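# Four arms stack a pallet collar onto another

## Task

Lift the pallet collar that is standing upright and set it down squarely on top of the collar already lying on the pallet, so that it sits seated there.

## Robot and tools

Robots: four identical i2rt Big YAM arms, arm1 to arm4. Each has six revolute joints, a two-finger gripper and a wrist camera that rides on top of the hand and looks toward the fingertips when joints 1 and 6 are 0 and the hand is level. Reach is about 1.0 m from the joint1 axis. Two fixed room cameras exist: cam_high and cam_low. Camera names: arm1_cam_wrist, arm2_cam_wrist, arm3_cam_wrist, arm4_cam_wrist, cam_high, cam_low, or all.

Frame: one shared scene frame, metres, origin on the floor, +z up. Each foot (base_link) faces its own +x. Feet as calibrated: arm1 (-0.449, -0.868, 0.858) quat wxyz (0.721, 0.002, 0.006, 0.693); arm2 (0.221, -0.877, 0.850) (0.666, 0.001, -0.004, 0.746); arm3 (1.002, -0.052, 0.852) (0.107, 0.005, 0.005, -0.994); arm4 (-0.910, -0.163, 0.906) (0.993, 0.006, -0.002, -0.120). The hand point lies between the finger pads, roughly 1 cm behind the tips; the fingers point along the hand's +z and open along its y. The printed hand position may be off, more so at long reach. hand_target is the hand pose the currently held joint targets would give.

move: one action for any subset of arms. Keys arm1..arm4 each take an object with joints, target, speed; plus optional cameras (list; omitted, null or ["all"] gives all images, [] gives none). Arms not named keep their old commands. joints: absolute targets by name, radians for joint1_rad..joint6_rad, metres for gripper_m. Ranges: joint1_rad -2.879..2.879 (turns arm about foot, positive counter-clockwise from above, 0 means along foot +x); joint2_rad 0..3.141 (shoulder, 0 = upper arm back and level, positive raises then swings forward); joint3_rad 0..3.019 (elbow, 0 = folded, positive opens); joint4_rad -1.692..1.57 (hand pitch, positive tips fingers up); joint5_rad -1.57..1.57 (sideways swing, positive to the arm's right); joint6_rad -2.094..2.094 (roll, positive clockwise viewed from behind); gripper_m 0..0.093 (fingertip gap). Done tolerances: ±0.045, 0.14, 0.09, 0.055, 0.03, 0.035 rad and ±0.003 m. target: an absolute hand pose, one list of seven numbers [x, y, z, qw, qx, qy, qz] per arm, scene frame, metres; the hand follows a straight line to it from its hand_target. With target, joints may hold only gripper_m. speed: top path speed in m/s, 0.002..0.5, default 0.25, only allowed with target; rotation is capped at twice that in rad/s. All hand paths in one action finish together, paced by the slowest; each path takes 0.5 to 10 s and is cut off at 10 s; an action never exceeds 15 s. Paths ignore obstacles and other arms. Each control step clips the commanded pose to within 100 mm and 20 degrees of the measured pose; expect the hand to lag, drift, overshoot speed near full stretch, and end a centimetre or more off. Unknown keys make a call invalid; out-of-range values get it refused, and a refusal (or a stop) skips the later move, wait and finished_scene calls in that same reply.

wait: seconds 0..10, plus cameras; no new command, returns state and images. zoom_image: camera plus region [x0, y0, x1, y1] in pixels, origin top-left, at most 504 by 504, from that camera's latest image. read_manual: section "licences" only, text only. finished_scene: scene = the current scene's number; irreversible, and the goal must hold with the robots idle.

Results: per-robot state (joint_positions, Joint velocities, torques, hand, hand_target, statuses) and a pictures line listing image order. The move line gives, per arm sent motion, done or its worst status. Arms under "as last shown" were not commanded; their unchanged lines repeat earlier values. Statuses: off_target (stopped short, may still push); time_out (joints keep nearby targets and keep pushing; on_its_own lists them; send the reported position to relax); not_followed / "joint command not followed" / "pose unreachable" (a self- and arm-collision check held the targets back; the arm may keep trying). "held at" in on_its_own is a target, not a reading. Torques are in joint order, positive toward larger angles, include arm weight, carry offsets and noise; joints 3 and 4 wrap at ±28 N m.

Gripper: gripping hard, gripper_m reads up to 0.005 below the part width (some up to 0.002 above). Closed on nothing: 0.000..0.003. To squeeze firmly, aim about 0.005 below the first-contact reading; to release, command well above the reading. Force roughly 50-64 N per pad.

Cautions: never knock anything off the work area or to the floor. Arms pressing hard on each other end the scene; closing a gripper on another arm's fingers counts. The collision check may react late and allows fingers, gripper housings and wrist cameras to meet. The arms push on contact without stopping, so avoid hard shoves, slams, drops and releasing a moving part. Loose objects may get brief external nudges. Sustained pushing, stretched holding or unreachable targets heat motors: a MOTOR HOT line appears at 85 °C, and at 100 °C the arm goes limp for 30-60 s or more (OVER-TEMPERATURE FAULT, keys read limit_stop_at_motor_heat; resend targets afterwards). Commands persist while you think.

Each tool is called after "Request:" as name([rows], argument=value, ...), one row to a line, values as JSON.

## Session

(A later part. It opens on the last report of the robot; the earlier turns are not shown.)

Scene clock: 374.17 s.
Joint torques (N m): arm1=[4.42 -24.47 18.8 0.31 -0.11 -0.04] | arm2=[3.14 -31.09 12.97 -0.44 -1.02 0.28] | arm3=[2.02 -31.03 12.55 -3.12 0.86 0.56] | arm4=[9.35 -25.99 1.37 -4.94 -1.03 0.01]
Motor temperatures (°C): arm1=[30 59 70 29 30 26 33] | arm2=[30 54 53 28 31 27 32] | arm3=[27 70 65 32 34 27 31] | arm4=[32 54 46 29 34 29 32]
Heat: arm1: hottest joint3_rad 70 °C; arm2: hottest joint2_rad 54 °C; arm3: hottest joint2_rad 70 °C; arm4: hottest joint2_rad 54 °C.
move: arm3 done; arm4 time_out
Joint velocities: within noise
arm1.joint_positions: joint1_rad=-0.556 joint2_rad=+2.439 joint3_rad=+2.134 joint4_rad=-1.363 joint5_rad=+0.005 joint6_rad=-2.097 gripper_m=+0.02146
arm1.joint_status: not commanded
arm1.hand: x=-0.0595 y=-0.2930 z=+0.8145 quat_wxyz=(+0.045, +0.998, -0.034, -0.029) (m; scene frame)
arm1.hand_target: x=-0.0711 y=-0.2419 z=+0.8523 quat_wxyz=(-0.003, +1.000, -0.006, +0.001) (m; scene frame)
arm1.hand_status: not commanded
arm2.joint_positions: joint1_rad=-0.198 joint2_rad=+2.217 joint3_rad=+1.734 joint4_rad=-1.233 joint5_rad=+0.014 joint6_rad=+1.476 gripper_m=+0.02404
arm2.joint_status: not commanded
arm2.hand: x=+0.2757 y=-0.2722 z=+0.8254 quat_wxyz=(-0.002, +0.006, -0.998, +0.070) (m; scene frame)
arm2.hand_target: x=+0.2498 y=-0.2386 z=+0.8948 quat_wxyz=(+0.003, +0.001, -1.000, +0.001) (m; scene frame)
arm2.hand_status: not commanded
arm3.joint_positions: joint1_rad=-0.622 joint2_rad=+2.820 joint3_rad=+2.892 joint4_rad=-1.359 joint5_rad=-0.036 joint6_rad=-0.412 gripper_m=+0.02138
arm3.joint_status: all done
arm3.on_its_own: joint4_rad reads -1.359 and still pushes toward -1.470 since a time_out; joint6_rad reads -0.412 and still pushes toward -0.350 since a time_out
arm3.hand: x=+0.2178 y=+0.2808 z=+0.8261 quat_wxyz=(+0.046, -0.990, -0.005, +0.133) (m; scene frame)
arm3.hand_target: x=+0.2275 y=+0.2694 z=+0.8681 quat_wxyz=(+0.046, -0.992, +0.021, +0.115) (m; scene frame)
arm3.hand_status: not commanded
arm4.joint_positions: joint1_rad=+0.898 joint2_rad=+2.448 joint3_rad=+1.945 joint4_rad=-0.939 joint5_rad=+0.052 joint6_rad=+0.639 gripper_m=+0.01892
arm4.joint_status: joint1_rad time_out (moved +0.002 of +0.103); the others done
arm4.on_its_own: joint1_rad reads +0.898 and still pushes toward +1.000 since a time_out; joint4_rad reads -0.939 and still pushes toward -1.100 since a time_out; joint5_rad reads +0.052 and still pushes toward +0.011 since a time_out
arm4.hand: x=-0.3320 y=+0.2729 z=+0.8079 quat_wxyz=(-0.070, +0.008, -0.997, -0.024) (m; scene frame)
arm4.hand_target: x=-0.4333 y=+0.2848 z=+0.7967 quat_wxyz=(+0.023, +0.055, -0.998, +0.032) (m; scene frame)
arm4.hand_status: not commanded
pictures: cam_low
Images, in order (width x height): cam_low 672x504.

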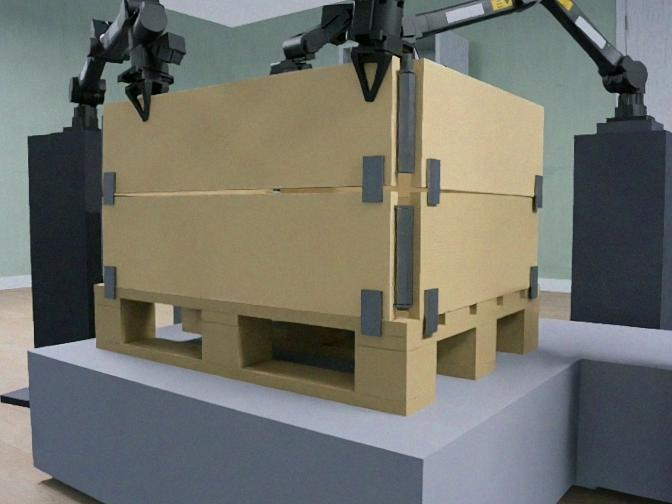

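Request:
move(arm1={"target":[-0.065,-0.248,0.832,0,1,0.0,0],"speed":0.05}, arm2={"target":[0.26,-0.24,0.875,0,0,1,0],"speed":0.05}, arm4={"joints":{"joint2_rad":2.47,"joint1_rad":0.96}}, arm3={"joints":{"joint2_rad":2.81}}, cameras=["cam_low","cam_high"])

Request:
zoom_image(camera="cam_low", region=[340, 100, 560, 350])

Request:
zoom_image(camera="cam_low", region=[80, 100, 320, 350])

Request:
zoom_image(camera="cam_high", region=[230, 200, 480, 370])

Scene clock: 382.00 s.
Joint torques (N m): arm1=[3.72 -24.29 14.68 1.77 0.03 -0.04] | arm2=[2.02 -29.68 10.97 0.28 -0.83 0.14] | arm3=[2.08 -29.57 11.92 -3.14 1 0.55] | arm4=[5.83 -23.59 0.4 -4.92 -1.03 -0.01]
Motor temperatures (°C): arm1=[30 59 71 29 30 26 33] | arm2=[30 54 52 28 31 27 32] | arm3=[27 69 64 32 34 27 31] | arm4=[32 56 45 29 35 29 33]
Heat: arm1: hottest joint3_rad 71 °C; arm2: hottest joint2_rad 54 °C; arm3: hottest joint2_rad 69 °C; arm4: hottest joint2_rad 56 °C.
move: arm1 off_target; arm2 off_target; arm3 done; arm4 time_out
Joint velocities: within noise
arm1.joint_positions: joint1_rad=-0.556 joint2_rad=+2.439 joint3_rad=+2.134 joint4_rad=-1.358 joint5_rad=+0.000 joint6_rad=-2.097 gripper_m=+0.02113
arm1.joint_status: not commanded
arm1.hand: x=-0.0596 y=-0.2917 z=+0.8144 quat_wxyz=(+0.042, +0.998, -0.034, -0.030) (m; scene frame)
arm1.hand_target: x=-0.0690 y=-0.2505 z=+0.8338 quat_wxyz=(+0.001, +1.000, -0.010, -0.002) (m; scene frame)
arm1.hand_status: off_target (0.047 m and 7.0 deg from the pose sent, 0.049 m and 7.2 deg at the start; a joint's target at an end of its range on 51 of 51 steps)
arm2.joint_positions: joint1_rad=-0.198 joint2_rad=+2.210 joint3_rad=+1.718 joint4_rad=-1.212 joint5_rad=+0.014 joint6_rad=+1.476 gripper_m=+0.02323
arm2.joint_status: not commanded
arm2.hand: x=+0.2757 y=-0.2728 z=+0.8239 quat_wxyz=(-0.003, +0.006, -0.998, +0.063) (m; scene frame)
arm2.hand_target: x=+0.2597 y=-0.2455 z=+0.8753 quat_wxyz=(+0.002, +0.000, -1.000, +0.006) (m; scene frame)
arm2.hand_status: off_target (0.063 m and 7.3 deg from the pose sent, 0.061 m and 8.0 deg at the start)
arm3.joint_positions: joint1_rad=-0.622 joint2_rad=+2.832 joint3_rad=+2.900 joint4_rad=-1.359 joint5_rad=-0.040 joint6_rad=-0.410 gripper_m=+0.02147
arm3.joint_status: all done
arm3.on_its_own: joint4_rad reads -1.359 and still pushes toward -1.470 since a time_out; joint6_rad reads -0.410 and still pushes toward -0.350 since a time_out
arm3.hand: x=+0.2177 y=+0.2801 z=+0.8195 quat_wxyz=(+0.042, -0.990, -0.005, +0.132) (m; scene frame)
arm3.hand_target: x=+0.2311 y=+0.2681 z=+0.8437 quat_wxyz=(+0.040, -0.994, +0.021, +0.101) (m; scene frame)
arm3.hand_status: not commanded
arm4.joint_positions: joint1_rad=+0.898 joint2_rad=+2.466 joint3_rad=+1.956 joint4_rad=-0.939 joint5_rad=+0.052 joint6_rad=+0.640 gripper_m=+0.01892
arm4.joint_status: joint1_rad time_out (moved +0.000 of +0.062); the others done
arm4.on_its_own: joint1_rad reads +0.898 and still pushes toward +0.960 since a time_out; joint3_rad reads +1.956 and still pushes toward +1.860 since a time_out; joint4_rad reads -0.939 and still pushes toward -1.100 since a time_out; joint5_rad reads +0.052 and still pushes toward +0.011 since a time_out
arm4.hand: x=-0.3317 y=+0.2732 z=+0.7995 quat_wxyz=(-0.067, +0.007, -0.997, -0.022) (m; scene frame)
arm4.hand_target: x=-0.4257 y=+0.2571 z=+0.7651 quat_wxyz=(+0.044, +0.036, -0.997, +0.047) (m; scene frame)
arm4.hand_status: not commanded
pictures: cam_high, cam_low
Images, in order (width x height): cam_high 672x504, cam_low 672x504.

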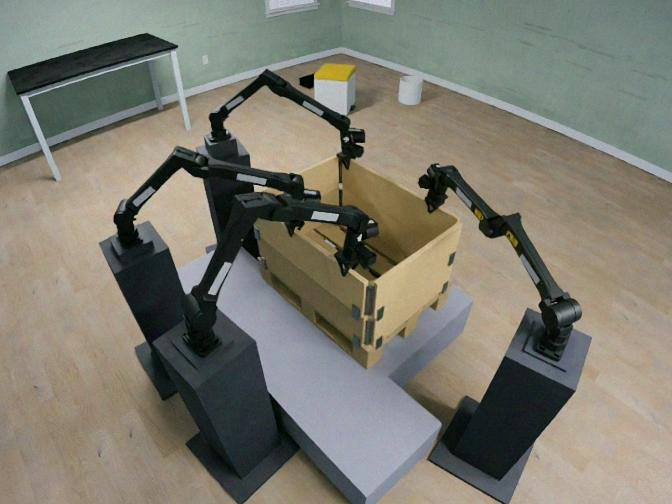

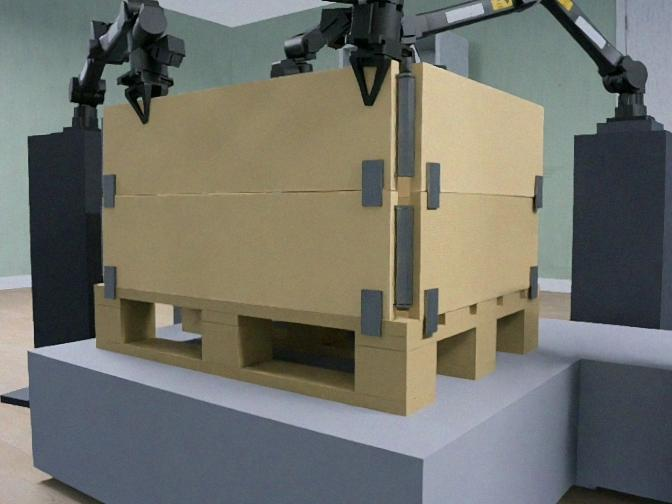

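Scaled by 2.016 from the camera's 672x504 image, which has a finer 960x720 frame.

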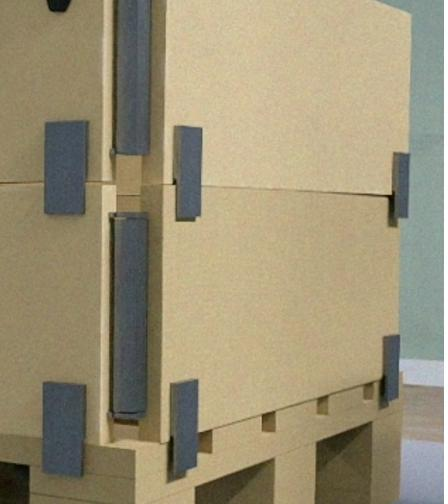

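Scaled by 2.016 from the camera's 672x504 image, which has a finer 960x720 frame.

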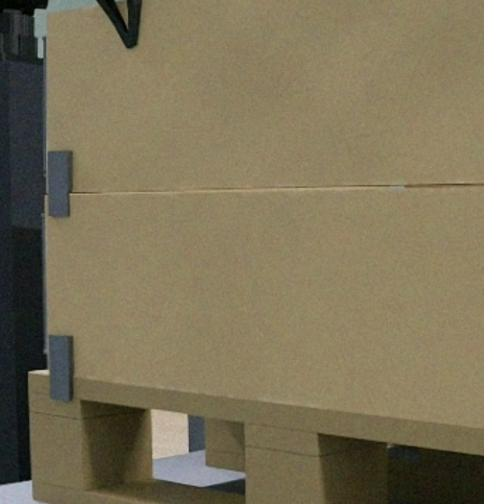

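Scaled by 2.016 from the camera's 672x504 image, which has a finer 960x720 frame.

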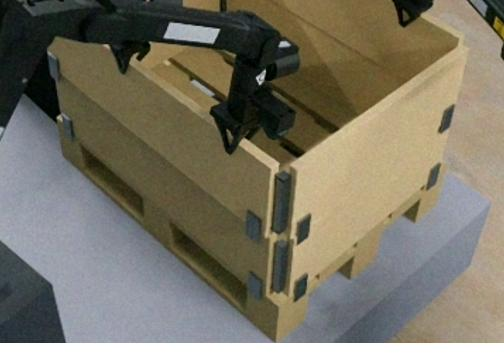

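Request:
move(arm1={"target":[-0.055,-0.215,0.85,0,1,0.0,0],"speed":0.05}, arm2={"target":[0.27,-0.24,0.86,0,0,1,0],"speed":0.05}, arm4={"joints":{"joint2_rad":2.50,"joint1_rad":0.93}}, arm3={"joints":{"joint2_rad":2.83}}, cameras=["cam_low","cam_high"])

Request:
zoom_image(camera="cam_low", region=[340, 100, 560, 350])

Request:
zoom_image(camera="cam_high", region=[230, 200, 480, 370])

Scene clock: 394.50 s.
Joint torques (N m): arm1=[4.54 -23.53 23.05 1.35 -0.15 -0.05] | arm2=[1.32 -27.75 10.93 1.09 -0.75 0.02] | arm3=[2.02 -28.1 11.66 -3.12 1 0.54] | arm4=[3.25 -21.83 -0.01 -4.94 -1.03 -0.02]
Motor temperatures (°C): arm1=[30 59 70 29 30 26 33] | arm2=[30 50 51 28 31 27 32] | arm3=[27 72 64 32 34 27 32] | arm4=[32 54 44 29 35 29 33]
Heat: arm1: hottest joint3_rad 70 °C; arm2: hottest joint3_rad 51 °C; arm3: hottest joint2_rad 72 °C; arm4: hottest joint2_rad 54 °C.
move: arm1 off_target; arm2 off_target; arm3 done; arm4 done
Joint velocities: within noise
arm1.joint_positions: joint1_rad=-0.554 joint2_rad=+2.504 joint3_rad=+2.255 joint4_rad=-1.473 joint5_rad=+0.017 joint6_rad=-2.097 gripper_m=+0.02176
arm1.joint_status: not commanded
arm1.hand: x=-0.0562 y=-0.2900 z=+0.8147 quat_wxyz=(+0.071, +0.996, -0.032, -0.038) (m; scene frame)
arm1.hand_target: x=-0.0609 y=-0.2249 z=+0.8551 quat_wxyz=(+0.001, +1.000, -0.004, +0.005) (m; scene frame)
arm1.hand_status: off_target (0.083 m and 10.0 deg from the pose sent, 0.085 m and 7.0 deg at the start; a joint's target at an end of its range on 50 of 51 steps)
arm2.joint_positions: joint1_rad=-0.203 joint2_rad=+2.206 joint3_rad=+1.710 joint4_rad=-1.195 joint5_rad=+0.014 joint6_rad=+1.474 gripper_m=+0.02282
arm2.joint_status: not commanded
arm2.hand: x=+0.2790 y=-0.2715 z=+0.8235 quat_wxyz=(-0.003, +0.004, -0.998, +0.057) (m; scene frame)
arm2.hand_target: x=+0.2696 y=-0.2422 z=+0.8612 quat_wxyz=(+0.001, +0.000, -1.000, +0.000) (m; scene frame)
arm2.hand_status: off_target (0.049 m and 6.5 deg from the pose sent, 0.049 m and 7.3 deg at the start)
arm3.joint_positions: joint1_rad=-0.622 joint2_rad=+2.835 joint3_rad=+2.903 joint4_rad=-1.359 joint5_rad=-0.040 joint6_rad=-0.410 gripper_m=+0.02151
arm3.joint_status: all done
arm3.on_its_own: joint4_rad reads -1.359 and still pushes toward -1.470 since a time_out; joint6_rad reads -0.410 and still pushes toward -0.350 since a time_out
arm3.hand: x=+0.2177 y=+0.2801 z=+0.8181 quat_wxyz=(+0.042, -0.990, -0.005, +0.132) (m; scene frame)
arm3.hand_target: x=+0.2338 y=+0.2672 z=+0.8275 quat_wxyz=(+0.036, -0.995, +0.022, +0.092) (m; scene frame)
arm3.hand_status: not commanded
arm4.joint_positions: joint1_rad=+0.897 joint2_rad=+2.471 joint3_rad=+1.961 joint4_rad=-0.939 joint5_rad=+0.051 joint6_rad=+0.640 gripper_m=+0.01892
arm4.joint_status: all done
arm4.on_its_own: joint3_rad reads +1.961 and still pushes toward +1.860 since a time_out; joint4_rad reads -0.939 and still pushes toward -1.100 since a time_out; joint5_rad reads +0.051 and still pushes toward +0.011 since a time_out
arm4.hand: x=-0.3309 y=+0.2731 z=+0.7971 quat_wxyz=(-0.067, +0.007, -0.998, -0.022) (m; scene frame)
arm4.hand_target: x=-0.4202 y=+0.2374 z=+0.7465 quat_wxyz=(+0.057, +0.021, -0.997, +0.055) (m; scene frame)
arm4.hand_status: not commanded
pictures: cam_high, cam_low
Images, in order (width x height): cam_high 672x504, cam_low 672x504.

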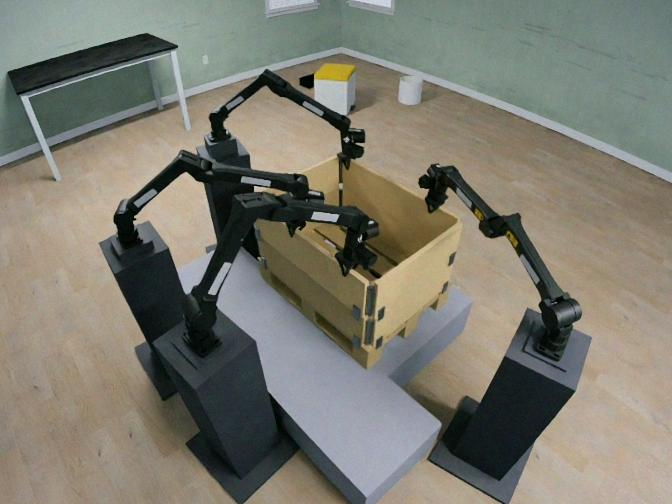

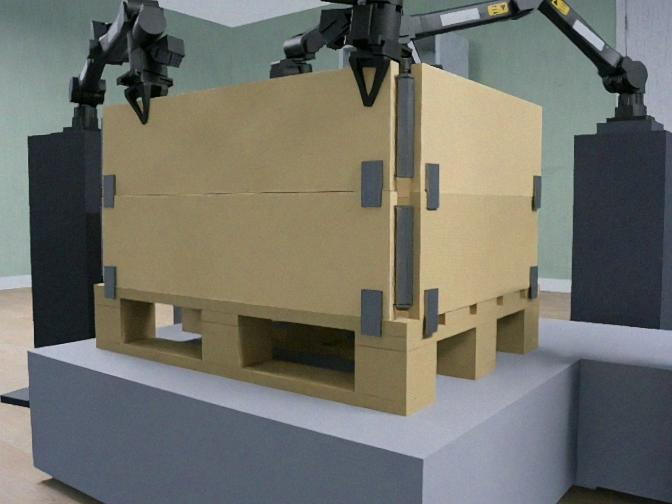

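Scaled by 2.016 from the camera's 672x504 image, which has a finer 960x720 frame.

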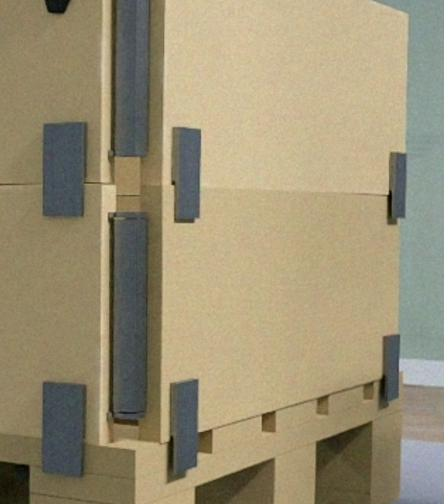

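Scaled by 2.016 from the camera's 672x504 image, which has a finer 960x720 frame.

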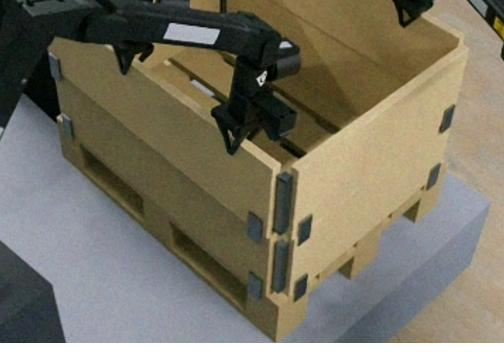

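Request:
move(arm1={"target":[-0.057,-0.265,0.835,0,1,-0.02,0],"speed":0.05}, arm2={"target":[0.279,-0.255,0.845,0,0,1,0],"speed":0.05}, arm3={"joints":{"joint2_rad":2.84,"joint4_rad":-1.39,"joint1_rad":-0.622}}, arm4={"joints":{"joint2_rad":2.51,"joint1_rad":0.90,"joint4_rad":-0.96,"joint3_rad":1.94}}, cameras=["cam_low","cam_high"])

Request:
zoom_image(camera="cam_low", region=[340, 100, 560, 350])

Request:
zoom_image(camera="cam_low", region=[80, 100, 320, 350])

Scene clock: 400.57 s.
Joint torques (N m): arm1=[1.9 -26.7 10.54 1.8 -0.12 -0.04] | arm2=[0.44 -26.17 9.24 0.68 -0.34 -0.05] | arm3=[1.08 -27.22 11.66 -0.47 1 0.53] | arm4=[0.67 -21.36 5.46 -0.65 -0.78 -0.02]
Motor temperatures (°C): arm1=[30 58 72 29 30 26 33] | arm2=[30 50 50 28 31 27 32] | arm3=[27 72 63 32 34 27 32] | arm4=[32 54 44 29 35 29 33]
Heat: arm1: hottest joint3_rad 72 °C; arm2: hottest joint2_rad 50 °C; arm3: hottest joint2_rad 72 °C; arm4: hottest joint2_rad 54 °C.
move: arm1 off_target; arm2 off_target; arm3 done; arm4 done
Joint velocities: within noise
arm1.joint_positions: joint1_rad=-0.557 joint2_rad=+2.439 joint3_rad=+2.132 joint4_rad=-1.333 joint5_rad=+0.003 joint6_rad=-2.097 gripper_m=+0.02080
arm1.joint_status: not commanded
arm1.hand: x=-0.0555 y=-0.2884 z=+0.8126 quat_wxyz=(+0.033, +0.999, -0.035, -0.023) (m; scene frame)
arm1.hand_target: x=-0.0584 y=-0.2652 z=+0.8355 quat_wxyz=(-0.001, +1.000, -0.022, -0.002) (m; scene frame)
arm1.hand_status: off_target (0.032 m and 4.9 deg from the pose sent, 0.032 m and 9.4 deg at the start; a joint's target at an end of its range on 45 of 46 steps)
arm2.joint_positions: joint1_rad=-0.208 joint2_rad=+2.179 joint3_rad=+1.661 joint4_rad=-1.126 joint5_rad=+0.005 joint6_rad=+1.467 gripper_m=+0.02144
arm2.joint_status: not commanded
arm2.hand: x=+0.2802 y=-0.2714 z=+0.8223 quat_wxyz=(-0.001, +0.005, -0.999, +0.033) (m; scene frame)
arm2.hand_target: x=+0.2789 y=-0.2557 z=+0.8451 quat_wxyz=(+0.001, +0.000, -1.000, +0.000) (m; scene frame)
arm2.hand_status: off_target (0.028 m and 3.8 deg from the pose sent, 0.027 m and 6.5 deg at the start)
arm3.joint_positions: joint1_rad=-0.622 joint2_rad=+2.836 joint3_rad=+2.903 joint4_rad=-1.357 joint5_rad=-0.040 joint6_rad=-0.407 gripper_m=+0.02151
arm3.joint_status: all done
arm3.on_its_own: joint6_rad reads -0.407 and still pushes toward -0.350 since a time_out
arm3.hand: x=+0.2174 y=+0.2803 z=+0.8178 quat_wxyz=(+0.042, -0.990, -0.003, +0.132) (m; scene frame)
arm3.hand_target: x=+0.2224 y=+0.2830 z=+0.8240 quat_wxyz=(+0.049, -0.991, +0.027, +0.122) (m; scene frame)
arm3.hand_status: not commanded
arm4.joint_positions: joint1_rad=+0.895 joint2_rad=+2.475 joint3_rad=+1.979 joint4_rad=-0.924 joint5_rad=+0.045 joint6_rad=+0.645 gripper_m=+0.01890
arm4.joint_status: all done
arm4.on_its_own: joint5_rad reads +0.045 and still pushes toward +0.011 since a time_out
arm4.hand: x=-0.3223 y=+0.2794 z=+0.8020 quat_wxyz=(-0.077, +0.003, -0.996, -0.034) (m; scene frame)
arm4.hand_target: x=-0.3550 y=+0.2636 z=+0.7625 quat_wxyz=(-0.024, +0.002, -1.000, -0.009) (m; scene frame)
arm4.hand_status: not commanded
pictures: cam_high, cam_low
Images, in order (width x height): cam_high 672x504, cam_low 672x504.

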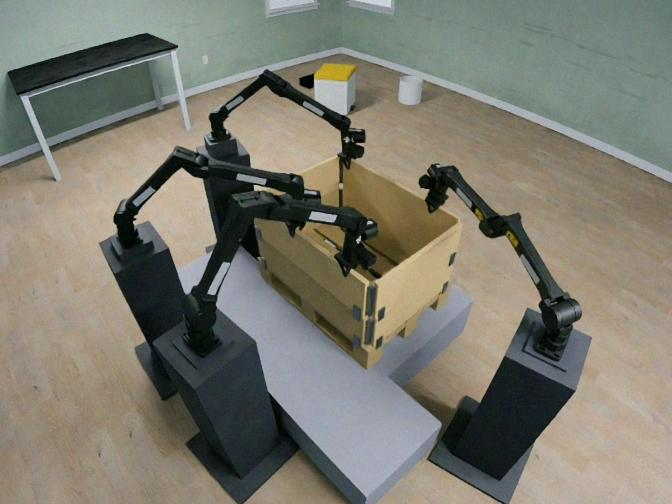

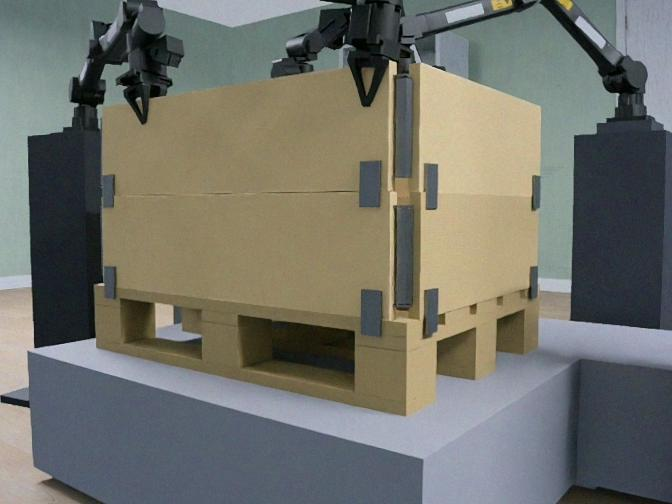

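Scaled by 2.016 from the camera's 672x504 image, which has a finer 960x720 frame.

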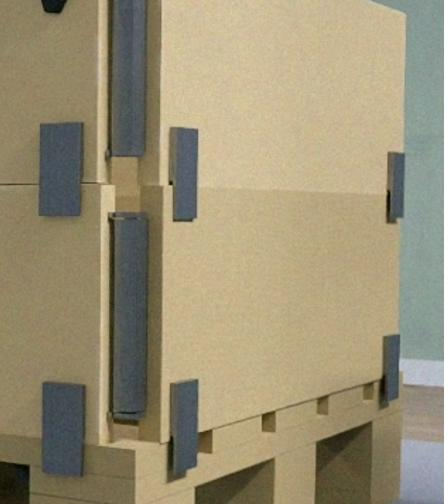

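Scaled by 2.016 from the camera's 672x504 image, which has a finer 960x720 frame.

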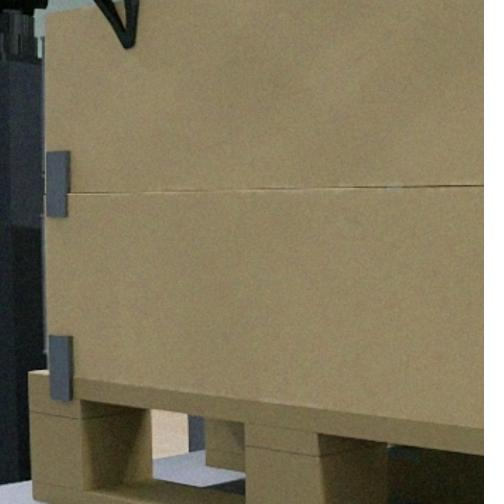

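Request:
move(arm4={"joints":{"joint2_rad":2.47,"joint3_rad":1.97,"joint4_rad":-0.95}}, cameras=[])

Request:
move(arm1={"joints":{"gripper_m":0.06}}, arm2={"joints":{"gripper_m":0.06}}, arm3={"joints":{"gripper_m":0.06}}, arm4={"joints":{"gripper_m":0.06}})

Scene clock: 404.20 s.
Joint torques (N m): arm1=[1.96 -26.64 10.52 1.8 -0.12 -0.04] | arm2=[0.38 -26.17 9.25 0.69 -0.35 -0.05] | arm3=[1.03 -27.34 11.66 -0.5 1 0.53] | arm4=[0.73 -24.23 8.02 -0.21 -0.79 -0.01]
Motor temperatures (°C): arm1=[30 59 71 29 30 26 33] | arm2=[30 51 50 28 30 27 32] | arm3=[27 73 63 32 34 27 32] | arm4=[32 54 44 29 35 29 33]
Heat: arm1: hottest joint3_rad 71 °C; arm2: hottest joint2_rad 51 °C; arm3: hottest joint2_rad 73 °C; arm4: hottest joint2_rad 54 °C.
move: arm4 done
Joint velocities: within noise
arm1.joint_positions: joint1_rad=-0.557 joint2_rad=+2.439 joint3_rad=+2.131 joint4_rad=-1.333 joint5_rad=+0.002 joint6_rad=-2.097 gripper_m=+0.02079
arm1.joint_status: not commanded
arm1.hand: x=-0.0557 y=-0.2883 z=+0.8128 quat_wxyz=(+0.033, +0.999, -0.035, -0.023) (m; scene frame)
arm1.hand_target: x=-0.0587 y=-0.2651 z=+0.8356 quat_wxyz=(-0.001, +1.000, -0.022, -0.002) (m; scene frame)
arm1.hand_status: not commanded
arm2, arm3: as last shown
arm2.joint_positions: joint1_rad=-0.208 joint2_rad=+2.179 joint3_rad=+1.661 joint4_rad=-1.126 joint5_rad=+0.005 joint6_rad=+1.467 gripper_m=+0.02143
arm3.on_its_own: joint6_rad reads -0.407 and still pushes toward -0.350 since a time_out
arm4.joint_positions: joint1_rad=+0.895 joint2_rad=+2.473 joint3_rad=+1.979 joint4_rad=-0.923 joint5_rad=+0.045 joint6_rad=+0.645 gripper_m=+0.01890
arm4.joint_status: all done
arm4.on_its_own: joint5_rad reads +0.045 and still pushes toward +0.011 since a time_out
arm4.hand: x=-0.3217 y=+0.2798 z=+0.8032 quat_wxyz=(-0.078, +0.003, -0.996, -0.035) (m; scene frame)
arm4.hand_target: x=-0.3340 y=+0.2796 z=+0.8012 quat_wxyz=(-0.057, +0.002, -0.998, -0.034) (m; scene frame)
arm4.hand_status: not commanded
pictures: none
No camera images: "cameras" was empty.

Scene clock: 405.03 s.
Joint torques (N m): arm1=[1.2 -26.4 10.63 0.5 -0.16 -0.04] | arm2=[0.26 -24.76 9.39 0.36 -0.08 -0.05] | arm3=[0.79 -27.22 11.62 0.39 0.01 0.12] | arm4=[0.67 -24.12 9.03 0.21 0.03 -0.02]
Motor temperatures (°C): arm1=[30 59 70 29 30 26 33] | arm2=[29 51 50 28 30 26 32] | arm3=[27 73 63 32 34 27 31] | arm4=[32 54 44 29 35 29 33]
Heat: arm1: hottest joint3_rad 70 °C; arm2: hottest joint2_rad 51 °C; arm3: hottest joint2_rad 73 °C; arm4: hottest joint2_rad 54 °C.
move: arm1 done; arm2 done; arm3 done; arm4 done
Joint velocities: within noise
arm1.joint_positions: joint1_rad=-0.549 joint2_rad=+2.435 joint3_rad=+2.131 joint4_rad=-1.301 joint5_rad=+0.009 joint6_rad=-2.097 gripper_m=+0.05990
arm1.joint_status: all done
arm1.hand: x=-0.0546 y=-0.2789 z=+0.8146 quat_wxyz=(+0.020, +0.999, -0.031, -0.011) (m; scene frame)
arm1.hand_target: x=-0.0577 y=-0.2655 z=+0.8355 quat_wxyz=(+0.000, +1.000, -0.022, +0.001) (m; scene frame)
arm1.hand_status: not commanded
arm2.joint_positions: joint1_rad=-0.207 joint2_rad=+2.163 joint3_rad=+1.661 joint4_rad=-1.115 joint5_rad=-0.012 joint6_rad=+1.467 gripper_m=+0.05992
arm2.joint_status: all done
arm2.hand: x=+0.2771 y=-0.2659 z=+0.8319 quat_wxyz=(+0.006, +0.005, -1.000, +0.019) (m; scene frame)
arm2.hand_target: x=+0.2771 y=-0.2553 z=+0.8452 quat_wxyz=(+0.006, +0.000, -1.000, -0.001) (m; scene frame)
arm2.hand_status: not commanded
arm3.joint_positions: joint1_rad=-0.621 joint2_rad=+2.836 joint3_rad=+2.903 joint4_rad=-1.396 joint5_rad=-0.002 joint6_rad=-0.367 gripper_m=+0.05996
arm3.joint_status: all done
arm3.on_its_own: joint6_rad moved +0.040 to your old target -0.350
arm3.hand: x=+0.2280 y=+0.2819 z=+0.8154 quat_wxyz=(+0.050, -0.993, +0.019, +0.108) (m; scene frame)
arm3.hand_target: x=+0.2257 y=+0.2836 z=+0.8233 quat_wxyz=(+0.052, -0.992, +0.028, +0.115) (m; scene frame)
arm3.hand_status: not commanded
arm4.joint_positions: joint1_rad=+0.895 joint2_rad=+2.473 joint3_rad=+1.966 joint4_rad=-0.949 joint5_rad=+0.013 joint6_rad=+0.640 gripper_m=+0.05993
arm4.joint_status: all done
arm4.hand: x=-0.3344 y=+0.2770 z=+0.7973 quat_wxyz=(-0.053, +0.007, -0.998, -0.036) (m; scene frame)
arm4.hand_target: x=-0.3374 y=+0.2793 z=+0.8007 quat_wxyz=(-0.049, +0.004, -0.998, -0.035) (m; scene frame)
arm4.hand_status: not commanded
pictures: arm1_cam_wrist, arm2_cam_wrist, arm3_cam_wrist, arm4_cam_wrist, cam_high, cam_low
Images, in order (width x height): arm1_cam_wrist 672x504, arm2_cam_wrist 672x504, arm3_cam_wrist 672x504, arm4_cam_wrist 672x504, cam_high 672x504, cam_low 672x504.

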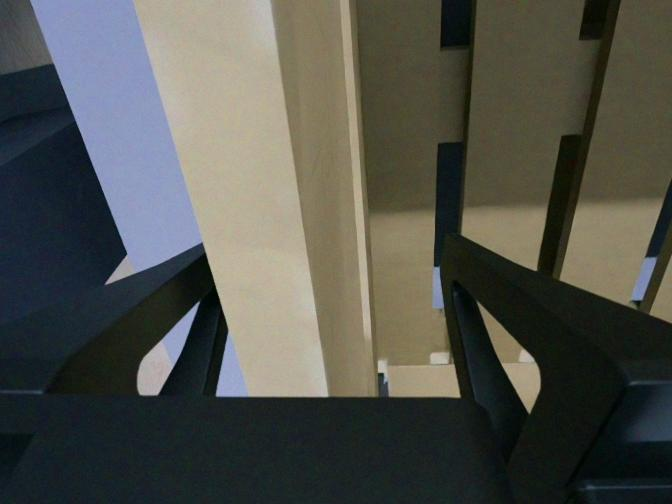

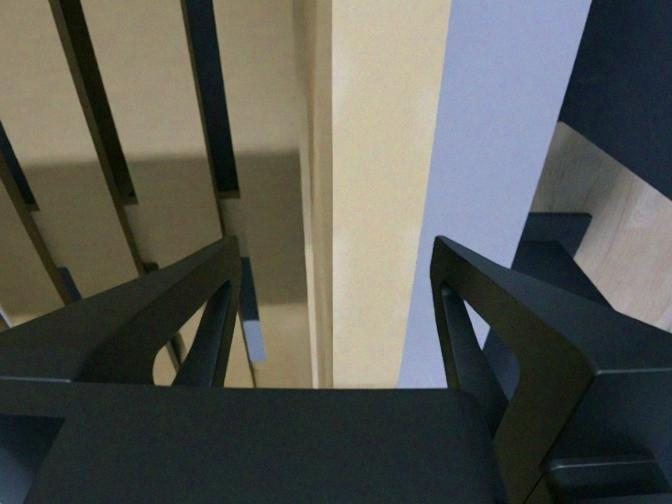

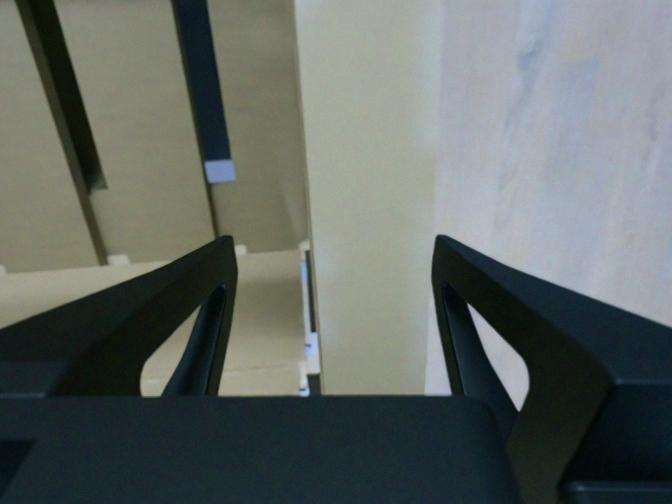

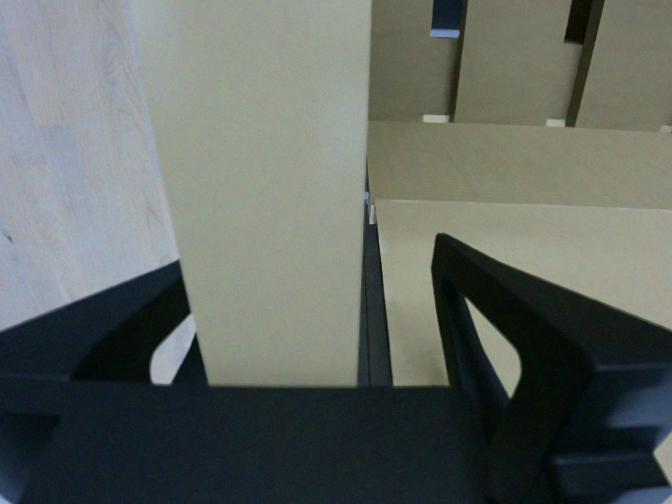

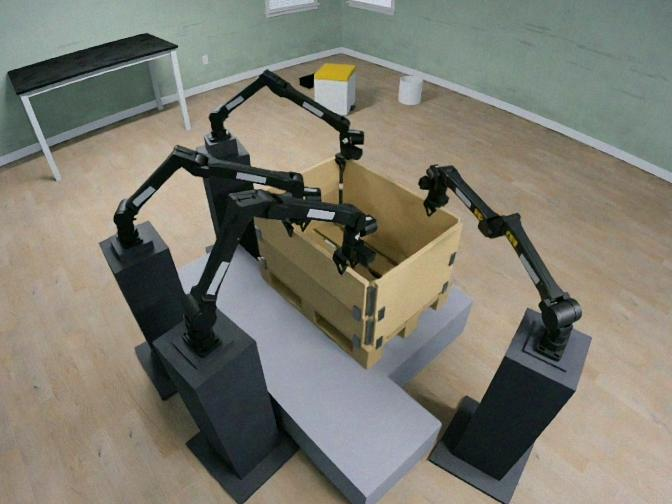

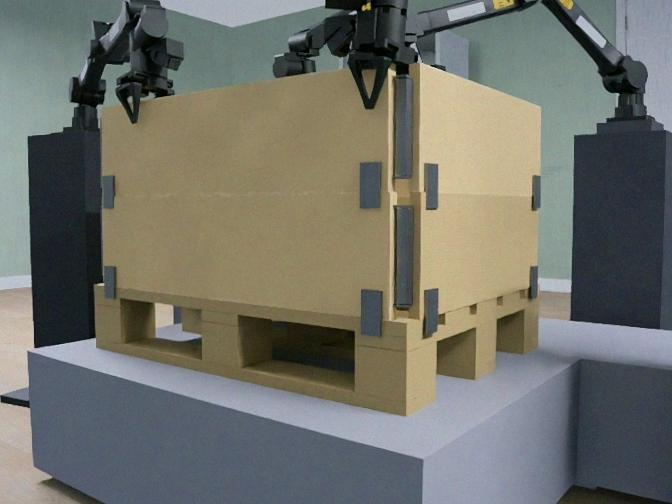

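Request:
move(arm1={"target":[-0.057,-0.27,0.96,0,1,-0.02,0],"speed":0.12}, arm2={"target":[0.277,-0.258,0.96,0,0,1,0],"speed":0.12}, arm3={"target":[0.226,0.286,0.96,0.05,-0.992,0.028,0.115],"speed":0.12}, arm4={"target":[-0.338,0.288,0.96,-0.049,0.004,-0.998,-0.035],"speed":0.12}, cameras=["cam_low","cam_high"])

Request:
zoom_image(camera="cam_low", region=[340, 100, 560, 350])

Request:
zoom_image(camera="cam_high", region=[230, 140, 480, 370])

Scene clock: 411.77 s.
Joint torques (N m): arm1=[1.03 -24.76 16.49 -0.57 -0.14 -0.04] | arm2=[0.5 -23.77 12.79 -0.44 0.19 -0.04] | arm3=[0.56 -27.69 11.56 0.53 -0.14 0.08] | arm4=[1.32 -24.88 14.35 0.13 0.02 0]
Motor temperatures (°C): arm1=[30 59 68 29 30 26 32] | arm2=[29 49 49 28 30 26 31] | arm3=[27 73 62 31 34 27 31] | arm4=[32 53 45 29 34 29 32]
Heat: arm1: hottest joint3_rad 68 °C; arm2: hottest joint2_rad 49 °C; arm3: hottest joint2_rad 73 °C; arm4: hottest joint2_rad 53 °C.
move: arm1 off_target; arm2 off_target; arm3 off_target; arm4 off_target
Joint velocities: within noise
arm1.joint_positions: joint1_rad=-0.549 joint2_rad=+2.325 joint3_rad=+2.226 joint4_rad=-1.527 joint5_rad=+0.009 joint6_rad=-2.097 gripper_m=+0.05991
arm1.joint_status: not commanded
arm1.hand: x=-0.0604 y=-0.2888 z=+0.9268 quat_wxyz=(+0.029, +0.999, -0.030, -0.016) (m; scene frame)
arm1.hand_target: x=-0.0583 y=-0.2717 z=+0.9603 quat_wxyz=(+0.000, +1.000, -0.023, +0.001) (m; scene frame)
arm1.hand_status: off_target (0.038 m and 4.0 deg from the pose sent, 0.146 m and 2.9 deg at the start; a joint's target at an end of its range on 66 of 66 steps)
arm2.joint_positions: joint1_rad=-0.207 joint2_rad=+2.042 joint3_rad=+1.754 joint4_rad=-1.336 joint5_rad=-0.006 joint6_rad=+1.467 gripper_m=+0.05993
arm2.joint_status: not commanded
arm2.hand: x=+0.2772 y=-0.2724 z=+0.9373 quat_wxyz=(+0.004, +0.005, -1.000, +0.023) (m; scene frame)
arm2.hand_target: x=+0.2770 y=-0.2592 z=+0.9599 quat_wxyz=(+0.000, +0.000, -1.000, +0.000) (m; scene frame)
arm2.hand_status: off_target (0.027 m and 2.7 deg from the pose sent, 0.128 m and 2.3 deg at the start)
arm3.joint_positions: joint1_rad=-0.621 joint2_rad=+2.679 joint3_rad=+2.903 joint4_rad=-1.466 joint5_rad=-0.004 joint6_rad=-0.367 gripper_m=+0.05997
arm3.joint_status: not commanded
arm3.hand: x=+0.2275 y=+0.2800 z=+0.9392 quat_wxyz=(+0.065, -0.987, +0.018, +0.148) (m; scene frame)
arm3.hand_target: x=+0.2276 y=+0.2854 z=+0.9592 quat_wxyz=(+0.069, -0.984, +0.027, +0.161) (m; scene frame)
arm3.hand_status: off_target (0.022 m and 4.4 deg from the pose sent, 0.145 m and 1.3 deg at the start; a joint's target at an end of its range on 61 of 66 steps)
arm4.joint_positions: joint1_rad=+0.899 joint2_rad=+2.327 joint3_rad=+2.049 joint4_rad=-1.248 joint5_rad=+0.013 joint6_rad=+0.651 gripper_m=+0.05994
arm4.joint_status: not commanded
arm4.hand: x=-0.3479 y=+0.2694 z=+0.9241 quat_wxyz=(-0.025, +0.004, -1.000, -0.015) (m; scene frame)
arm4.hand_target: x=-0.3394 y=+0.2868 z=+0.9605 quat_wxyz=(-0.049, +0.004, -0.998, -0.036) (m; scene frame)
arm4.hand_status: off_target (0.042 m and 3.6 deg from the pose sent, 0.163 m and 0.6 deg at the start)
pictures: cam_high, cam_low
Images, in order (width x height): cam_high 672x504, cam_low 672x504.

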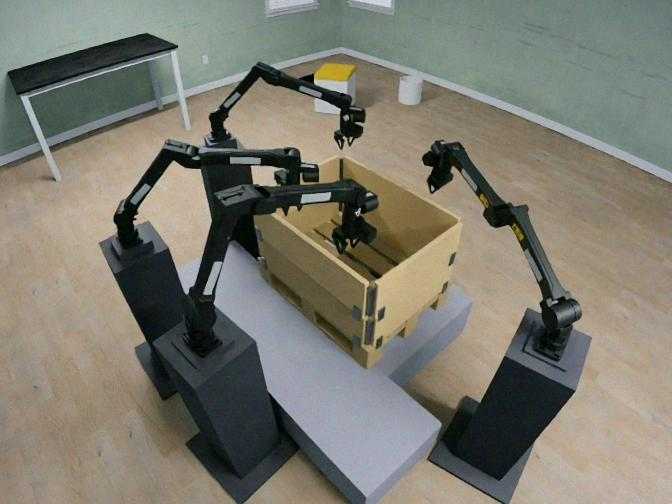

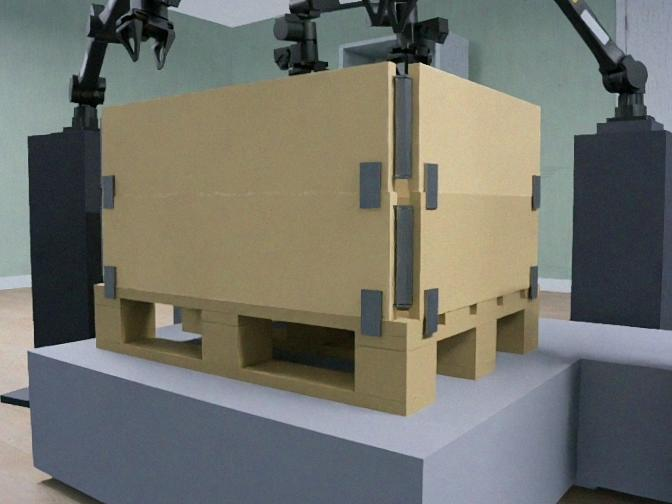

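Scaled by 2.016 from the camera's 672x504 image, which has a finer 960x720 frame.

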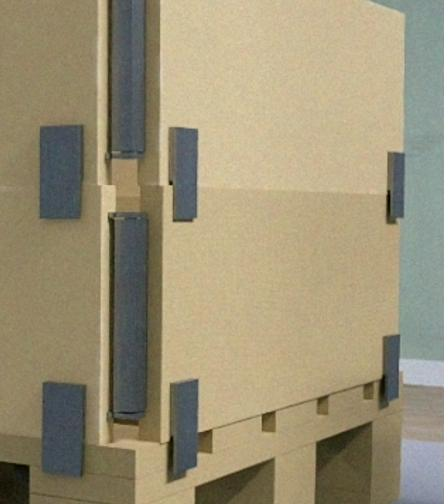

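Scaled by 2.016 from the camera's 672x504 image, which has a finer 960x720 frame.

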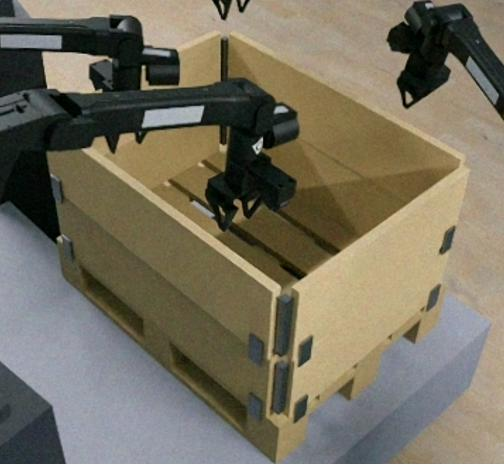

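Seated and square.

Request:
finished_scene(scene=2)

The scene is finished: the task was done.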